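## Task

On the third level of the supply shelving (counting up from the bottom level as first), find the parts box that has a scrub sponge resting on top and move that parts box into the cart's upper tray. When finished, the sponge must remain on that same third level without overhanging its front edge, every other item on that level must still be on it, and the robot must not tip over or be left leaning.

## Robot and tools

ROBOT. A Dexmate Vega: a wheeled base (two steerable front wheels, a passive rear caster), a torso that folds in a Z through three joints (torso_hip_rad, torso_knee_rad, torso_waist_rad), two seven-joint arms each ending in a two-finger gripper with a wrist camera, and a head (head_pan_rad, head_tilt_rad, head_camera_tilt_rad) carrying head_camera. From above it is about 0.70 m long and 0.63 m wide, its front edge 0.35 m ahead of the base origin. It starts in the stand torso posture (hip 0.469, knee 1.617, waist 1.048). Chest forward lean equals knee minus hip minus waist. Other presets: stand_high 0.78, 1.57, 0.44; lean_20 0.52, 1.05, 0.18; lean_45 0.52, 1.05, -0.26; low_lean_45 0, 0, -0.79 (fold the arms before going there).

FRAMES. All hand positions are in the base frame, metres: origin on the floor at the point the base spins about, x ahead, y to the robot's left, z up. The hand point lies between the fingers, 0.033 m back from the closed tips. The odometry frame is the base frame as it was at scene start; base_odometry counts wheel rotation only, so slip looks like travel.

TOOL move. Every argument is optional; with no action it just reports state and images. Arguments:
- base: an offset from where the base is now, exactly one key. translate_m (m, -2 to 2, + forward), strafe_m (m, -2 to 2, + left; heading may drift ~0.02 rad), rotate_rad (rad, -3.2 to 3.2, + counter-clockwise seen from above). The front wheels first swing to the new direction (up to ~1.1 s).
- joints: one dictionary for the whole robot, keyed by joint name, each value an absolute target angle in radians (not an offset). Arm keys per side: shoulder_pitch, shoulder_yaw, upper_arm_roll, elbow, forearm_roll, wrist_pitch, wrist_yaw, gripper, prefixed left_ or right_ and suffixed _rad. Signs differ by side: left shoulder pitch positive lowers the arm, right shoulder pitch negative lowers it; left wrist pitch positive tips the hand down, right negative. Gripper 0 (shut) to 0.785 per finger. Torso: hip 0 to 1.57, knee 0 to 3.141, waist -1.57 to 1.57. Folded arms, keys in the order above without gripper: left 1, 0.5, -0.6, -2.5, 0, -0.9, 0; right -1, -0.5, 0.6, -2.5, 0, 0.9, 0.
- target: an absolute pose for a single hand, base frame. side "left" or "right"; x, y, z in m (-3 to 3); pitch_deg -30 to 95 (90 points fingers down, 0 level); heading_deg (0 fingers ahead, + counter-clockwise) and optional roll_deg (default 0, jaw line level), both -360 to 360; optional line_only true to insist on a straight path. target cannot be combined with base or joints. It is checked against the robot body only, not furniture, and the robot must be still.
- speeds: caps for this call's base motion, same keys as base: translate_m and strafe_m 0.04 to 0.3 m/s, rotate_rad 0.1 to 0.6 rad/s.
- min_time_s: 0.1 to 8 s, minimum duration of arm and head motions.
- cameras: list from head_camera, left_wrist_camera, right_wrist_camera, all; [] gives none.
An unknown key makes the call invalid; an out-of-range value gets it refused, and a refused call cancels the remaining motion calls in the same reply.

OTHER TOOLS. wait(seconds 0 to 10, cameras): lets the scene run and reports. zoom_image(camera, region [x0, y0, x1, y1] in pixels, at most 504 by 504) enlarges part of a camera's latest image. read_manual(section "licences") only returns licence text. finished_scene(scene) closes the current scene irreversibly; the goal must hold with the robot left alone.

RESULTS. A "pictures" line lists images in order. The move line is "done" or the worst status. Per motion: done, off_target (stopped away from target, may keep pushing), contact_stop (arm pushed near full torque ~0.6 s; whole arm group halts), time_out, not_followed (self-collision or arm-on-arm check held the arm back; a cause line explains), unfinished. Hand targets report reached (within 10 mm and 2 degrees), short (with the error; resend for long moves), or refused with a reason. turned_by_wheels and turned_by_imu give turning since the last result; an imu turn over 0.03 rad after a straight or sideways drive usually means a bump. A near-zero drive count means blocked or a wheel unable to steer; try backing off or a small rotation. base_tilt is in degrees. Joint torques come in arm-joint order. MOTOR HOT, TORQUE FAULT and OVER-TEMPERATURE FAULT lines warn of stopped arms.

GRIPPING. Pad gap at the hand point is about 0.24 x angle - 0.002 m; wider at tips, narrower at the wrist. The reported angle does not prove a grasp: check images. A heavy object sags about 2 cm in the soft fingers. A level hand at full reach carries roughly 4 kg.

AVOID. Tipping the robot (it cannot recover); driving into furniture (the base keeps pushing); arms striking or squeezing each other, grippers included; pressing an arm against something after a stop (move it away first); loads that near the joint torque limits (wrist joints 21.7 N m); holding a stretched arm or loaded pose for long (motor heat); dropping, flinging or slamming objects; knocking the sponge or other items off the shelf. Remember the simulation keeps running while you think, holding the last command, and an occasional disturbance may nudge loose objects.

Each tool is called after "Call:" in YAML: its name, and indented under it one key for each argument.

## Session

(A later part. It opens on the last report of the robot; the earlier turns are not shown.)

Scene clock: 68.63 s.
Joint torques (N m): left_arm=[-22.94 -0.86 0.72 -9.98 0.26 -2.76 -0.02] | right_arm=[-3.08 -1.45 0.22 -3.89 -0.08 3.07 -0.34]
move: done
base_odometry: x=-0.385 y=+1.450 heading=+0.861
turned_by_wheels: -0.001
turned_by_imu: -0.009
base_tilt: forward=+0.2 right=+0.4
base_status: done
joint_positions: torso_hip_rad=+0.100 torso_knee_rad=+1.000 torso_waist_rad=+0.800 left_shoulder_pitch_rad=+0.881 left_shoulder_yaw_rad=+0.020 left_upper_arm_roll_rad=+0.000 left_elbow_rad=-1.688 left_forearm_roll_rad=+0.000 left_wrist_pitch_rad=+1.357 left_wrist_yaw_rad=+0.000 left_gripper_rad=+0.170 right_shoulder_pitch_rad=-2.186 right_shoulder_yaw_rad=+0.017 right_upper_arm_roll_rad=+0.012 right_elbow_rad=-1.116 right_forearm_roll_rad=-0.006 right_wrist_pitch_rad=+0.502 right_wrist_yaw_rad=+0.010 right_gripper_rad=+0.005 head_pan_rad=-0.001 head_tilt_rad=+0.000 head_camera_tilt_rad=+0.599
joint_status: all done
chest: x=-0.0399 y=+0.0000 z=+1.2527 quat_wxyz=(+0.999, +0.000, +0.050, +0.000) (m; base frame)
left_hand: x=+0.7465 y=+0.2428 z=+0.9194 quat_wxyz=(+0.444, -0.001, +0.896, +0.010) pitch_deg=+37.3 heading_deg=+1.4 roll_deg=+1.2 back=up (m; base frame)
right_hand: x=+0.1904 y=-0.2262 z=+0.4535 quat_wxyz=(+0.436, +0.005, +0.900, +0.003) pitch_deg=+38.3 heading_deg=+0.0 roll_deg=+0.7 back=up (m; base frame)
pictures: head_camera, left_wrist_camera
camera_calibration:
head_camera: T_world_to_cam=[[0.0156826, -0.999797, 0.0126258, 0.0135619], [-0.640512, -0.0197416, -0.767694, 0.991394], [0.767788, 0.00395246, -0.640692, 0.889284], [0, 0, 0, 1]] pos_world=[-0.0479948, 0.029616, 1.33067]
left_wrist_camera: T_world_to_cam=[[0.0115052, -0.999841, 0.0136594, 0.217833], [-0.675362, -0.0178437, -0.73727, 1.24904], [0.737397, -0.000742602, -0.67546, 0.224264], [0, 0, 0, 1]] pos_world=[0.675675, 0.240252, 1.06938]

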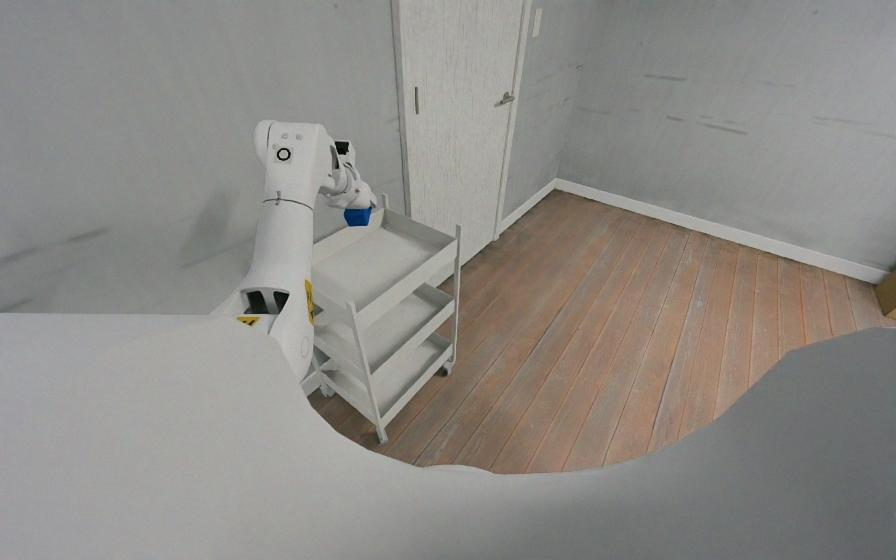

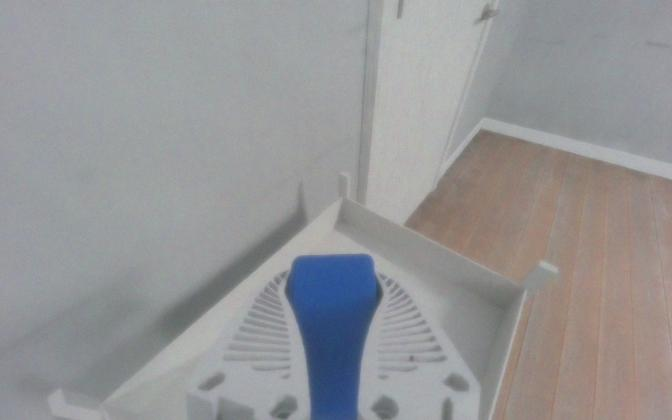

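Call:
move:
  joints: {"left_shoulder_pitch_rad":0.916,"left_elbow_rad":-1.07,"left_wrist_pitch_rad":0.854}
  cameras: ["left_wrist_camera"]

Scene clock: 72.60 s.
Joint torques (N m): left_arm=[-12.64 1.55 0.57 -4.29 0.67 -0.38 0.63] | right_arm=[-4.22 0.6 0.8 -5.24 0.09 2.47 0.02]
move: done
base_odometry: x=-0.385 y=+1.450 heading=+0.861
turned_by_wheels: +0.000
turned_by_imu: +0.001
base_tilt: forward=+0.2 right=+0.3
base_status: not commanded
joint_positions: torso_hip_rad=+0.100 torso_knee_rad=+1.000 torso_waist_rad=+0.800 left_shoulder_pitch_rad=+0.915 left_shoulder_yaw_rad=+0.020 left_upper_arm_roll_rad=+0.000 left_elbow_rad=-1.076 left_forearm_roll_rad=+0.000 left_wrist_pitch_rad=+0.858 left_wrist_yaw_rad=+0.000 left_gripper_rad=+0.170 right_shoulder_pitch_rad=-2.186 right_shoulder_yaw_rad=+0.017 right_upper_arm_roll_rad=+0.012 right_elbow_rad=-1.116 right_forearm_roll_rad=-0.006 right_wrist_pitch_rad=+0.502 right_wrist_yaw_rad=+0.010 right_gripper_rad=+0.005 head_pan_rad=-0.001 head_tilt_rad=+0.000 head_camera_tilt_rad=+0.599
joint_status: all done
chest: x=-0.0400 y=+0.0000 z=+1.2527 quat_wxyz=(+0.999, +0.000, +0.050, +0.000) (m; base frame)
left_hand: x=+0.7390 y=+0.2460 z=+0.6980 quat_wxyz=(+0.377, -0.002, +0.926, +0.010) pitch_deg=+45.7 heading_deg=+1.6 roll_deg=+1.4 back=up (m; base frame)
right_hand: x=+0.1904 y=-0.2262 z=+0.4535 quat_wxyz=(+0.436, +0.005, +0.900, +0.003) pitch_deg=+38.2 heading_deg=+0.0 roll_deg=+0.7 back=up (m; base frame)
pictures: left_wrist_camera
camera_calibration:
left_wrist_camera: T_world_to_cam=[[0.0151954, -0.999797, 0.0132404, 0.221661], [-0.776046, -0.0201426, -0.630355, 1.08118], [0.630493, -0.000696646, -0.776194, 0.229618], [0, 0, 0, 1]] pos_world=[0.690902, 0.243553, 0.856817]

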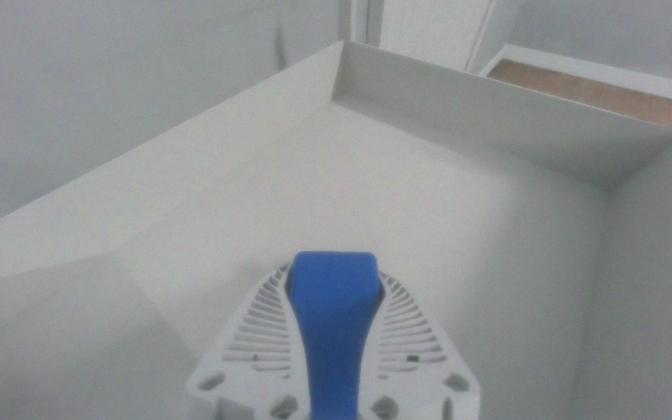

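Call:
move:
  joints: {"left_shoulder_pitch_rad":0.916,"left_elbow_rad":-1.052,"left_wrist_pitch_rad":0.837}
  cameras: []

Call:
move:
  joints: {"left_gripper_rad":0.45}
  cameras: []

Call:
move:
  joints: {"left_shoulder_pitch_rad":0.85,"left_elbow_rad":-1.25,"left_wrist_pitch_rad":1.1}
  cameras: ["left_wrist_camera"]

Call:
finished_scene:
  scene: 3

Scene clock: 73.73 s.
Joint torques (N m): left_arm=[-8.19 1.35 0.6 0.5 0.74 1.69 0.61] | right_arm=[-3.69 -1.11 1.04 -4.04 -0.15 2.26 -0.21]
move: done
base_odometry: x=-0.385 y=+1.450 heading=+0.861
turned_by_wheels: +0.000
turned_by_imu: +0.000
base_tilt: forward=+0.1 right=+0.3
base_status: not commanded
joint_positions: torso_hip_rad=+0.100 torso_knee_rad=+1.000 torso_waist_rad=+0.800 left_shoulder_pitch_rad=+0.916 left_shoulder_yaw_rad=+0.020 left_upper_arm_roll_rad=+0.000 left_elbow_rad=-1.058 left_forearm_roll_rad=+0.000 left_wrist_pitch_rad=+0.841 left_wrist_yaw_rad=+0.000 left_gripper_rad=+0.170 right_shoulder_pitch_rad=-2.186 right_shoulder_yaw_rad=+0.017 right_upper_arm_roll_rad=+0.012 right_elbow_rad=-1.116 right_forearm_roll_rad=-0.006 right_wrist_pitch_rad=+0.502 right_wrist_yaw_rad=+0.010 right_gripper_rad=+0.005 head_pan_rad=-0.001 head_tilt_rad=+0.000 head_camera_tilt_rad=+0.599
joint_status: all done
chest: x=-0.0404 y=+0.0000 z=+1.2527 quat_wxyz=(+0.999, +0.000, +0.050, +0.000) (m; base frame)
left_hand: x=+0.7382 y=+0.2460 z=+0.6934 quat_wxyz=(+0.377, -0.002, +0.926, +0.010) pitch_deg=+45.7 heading_deg=+1.6 roll_deg=+1.4 back=up (m; base frame)
right_hand: x=+0.1904 y=-0.2262 z=+0.4536 quat_wxyz=(+0.437, +0.005, +0.900, +0.003) pitch_deg=+38.2 heading_deg=+0.0 roll_deg=+0.7 back=up (m; base frame)
pictures: none
No camera images: "cameras" was empty.

Scene clock: 74.53 s.
Joint torques (N m): left_arm=[-17.58 0.86 0.26 -6.2 -0.44 -1.42 -0.44] | right_arm=[-2.19 -0.22 1.11 -5.74 -0.2 3.29 -0.04]
move: done
base_odometry: x=-0.385 y=+1.450 heading=+0.861
turned_by_wheels: +0.000
turned_by_imu: +0.000
base_tilt: forward=+0.2 right=+0.3
base_status: not commanded
joint_positions: torso_hip_rad=+0.100 torso_knee_rad=+1.000 torso_waist_rad=+0.800 left_shoulder_pitch_rad=+0.916 left_shoulder_yaw_rad=+0.020 left_upper_arm_roll_rad=+0.000 left_elbow_rad=-1.053 left_forearm_roll_rad=+0.000 left_wrist_pitch_rad=+0.838 left_wrist_yaw_rad=+0.000 left_gripper_rad=+0.450 right_shoulder_pitch_rad=-2.186 right_shoulder_yaw_rad=+0.017 right_upper_arm_roll_rad=+0.012 right_elbow_rad=-1.116 right_forearm_roll_rad=-0.006 right_wrist_pitch_rad=+0.502 right_wrist_yaw_rad=+0.010 right_gripper_rad=+0.005 head_pan_rad=-0.001 head_tilt_rad=+0.000 head_camera_tilt_rad=+0.599
joint_status: all done
chest: x=-0.0403 y=+0.0000 z=+1.2527 quat_wxyz=(+0.999, +0.000, +0.050, +0.000) (m; base frame)
left_hand: x=+0.7373 y=+0.2463 z=+0.6911 quat_wxyz=(+0.376, -0.002, +0.927, +0.010) pitch_deg=+45.9 heading_deg=+1.6 roll_deg=+1.4 back=up (m; base frame)
right_hand: x=+0.1904 y=-0.2262 z=+0.4536 quat_wxyz=(+0.437, +0.005, +0.900, +0.003) pitch_deg=+38.2 heading_deg=+0.0 roll_deg=+0.7 back=up (m; base frame)
pictures: none
No camera images: "cameras" was empty.

Scene clock: 77.10 s.
Joint torques (N m): left_arm=[-28.95 0.98 0.47 -11.17 -0.06 -2.06 -0.08] | right_arm=[-4.71 -0.32 1.07 -4.84 0.01 2.65 0.16]
move: done
base_odometry: x=-0.385 y=+1.450 heading=+0.861
turned_by_wheels: +0.000
turned_by_imu: +0.001
base_tilt: forward=+0.1 right=+0.3
base_status: not commanded
joint_positions: torso_hip_rad=+0.100 torso_knee_rad=+1.000 torso_waist_rad=+0.800 left_shoulder_pitch_rad=+0.852 left_shoulder_yaw_rad=+0.020 left_upper_arm_roll_rad=+0.000 left_elbow_rad=-1.245 left_forearm_roll_rad=+0.000 left_wrist_pitch_rad=+1.095 left_wrist_yaw_rad=+0.000 left_gripper_rad=+0.450 right_shoulder_pitch_rad=-2.186 right_shoulder_yaw_rad=+0.017 right_upper_arm_roll_rad=+0.012 right_elbow_rad=-1.116 right_forearm_roll_rad=-0.006 right_wrist_pitch_rad=+0.502 right_wrist_yaw_rad=+0.010 right_gripper_rad=+0.005 head_pan_rad=-0.001 head_tilt_rad=+0.000 head_camera_tilt_rad=+0.599
joint_status: all done
chest: x=-0.0402 y=+0.0000 z=+1.2527 quat_wxyz=(+0.999, +0.000, +0.050, +0.000) (m; base frame)
left_hand: x=+0.7507 y=+0.2454 z=+0.7753 quat_wxyz=(+0.375, -0.002, +0.927, +0.010) pitch_deg=+45.9 heading_deg=+1.6 roll_deg=+1.3 back=up (m; base frame)
right_hand: x=+0.1904 y=-0.2262 z=+0.4535 quat_wxyz=(+0.437, +0.005, +0.900, +0.003) pitch_deg=+38.2 heading_deg=+0.0 roll_deg=+0.7 back=up (m; base frame)
pictures: left_wrist_camera
camera_calibration:
left_wrist_camera: T_world_to_cam=[[0.0165675, -0.99977, 0.0135981, 0.218646], [-0.777811, -0.0214327, -0.628132, 1.1389], [0.62828, -0.000170143, -0.777988, 0.285105], [0, 0, 0, 1]] pos_world=[0.7031, 0.243054, 0.934214]

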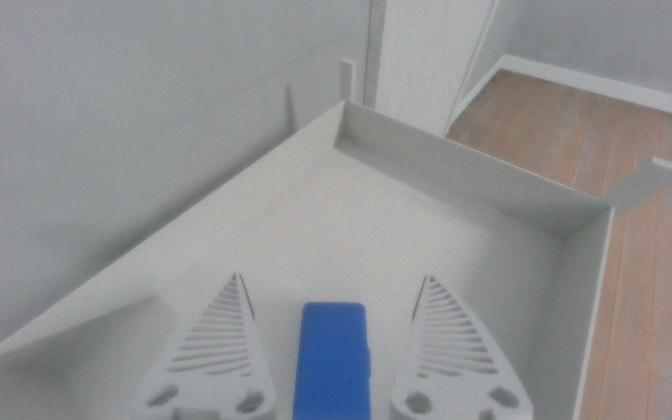

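The scene is finished: the task was done.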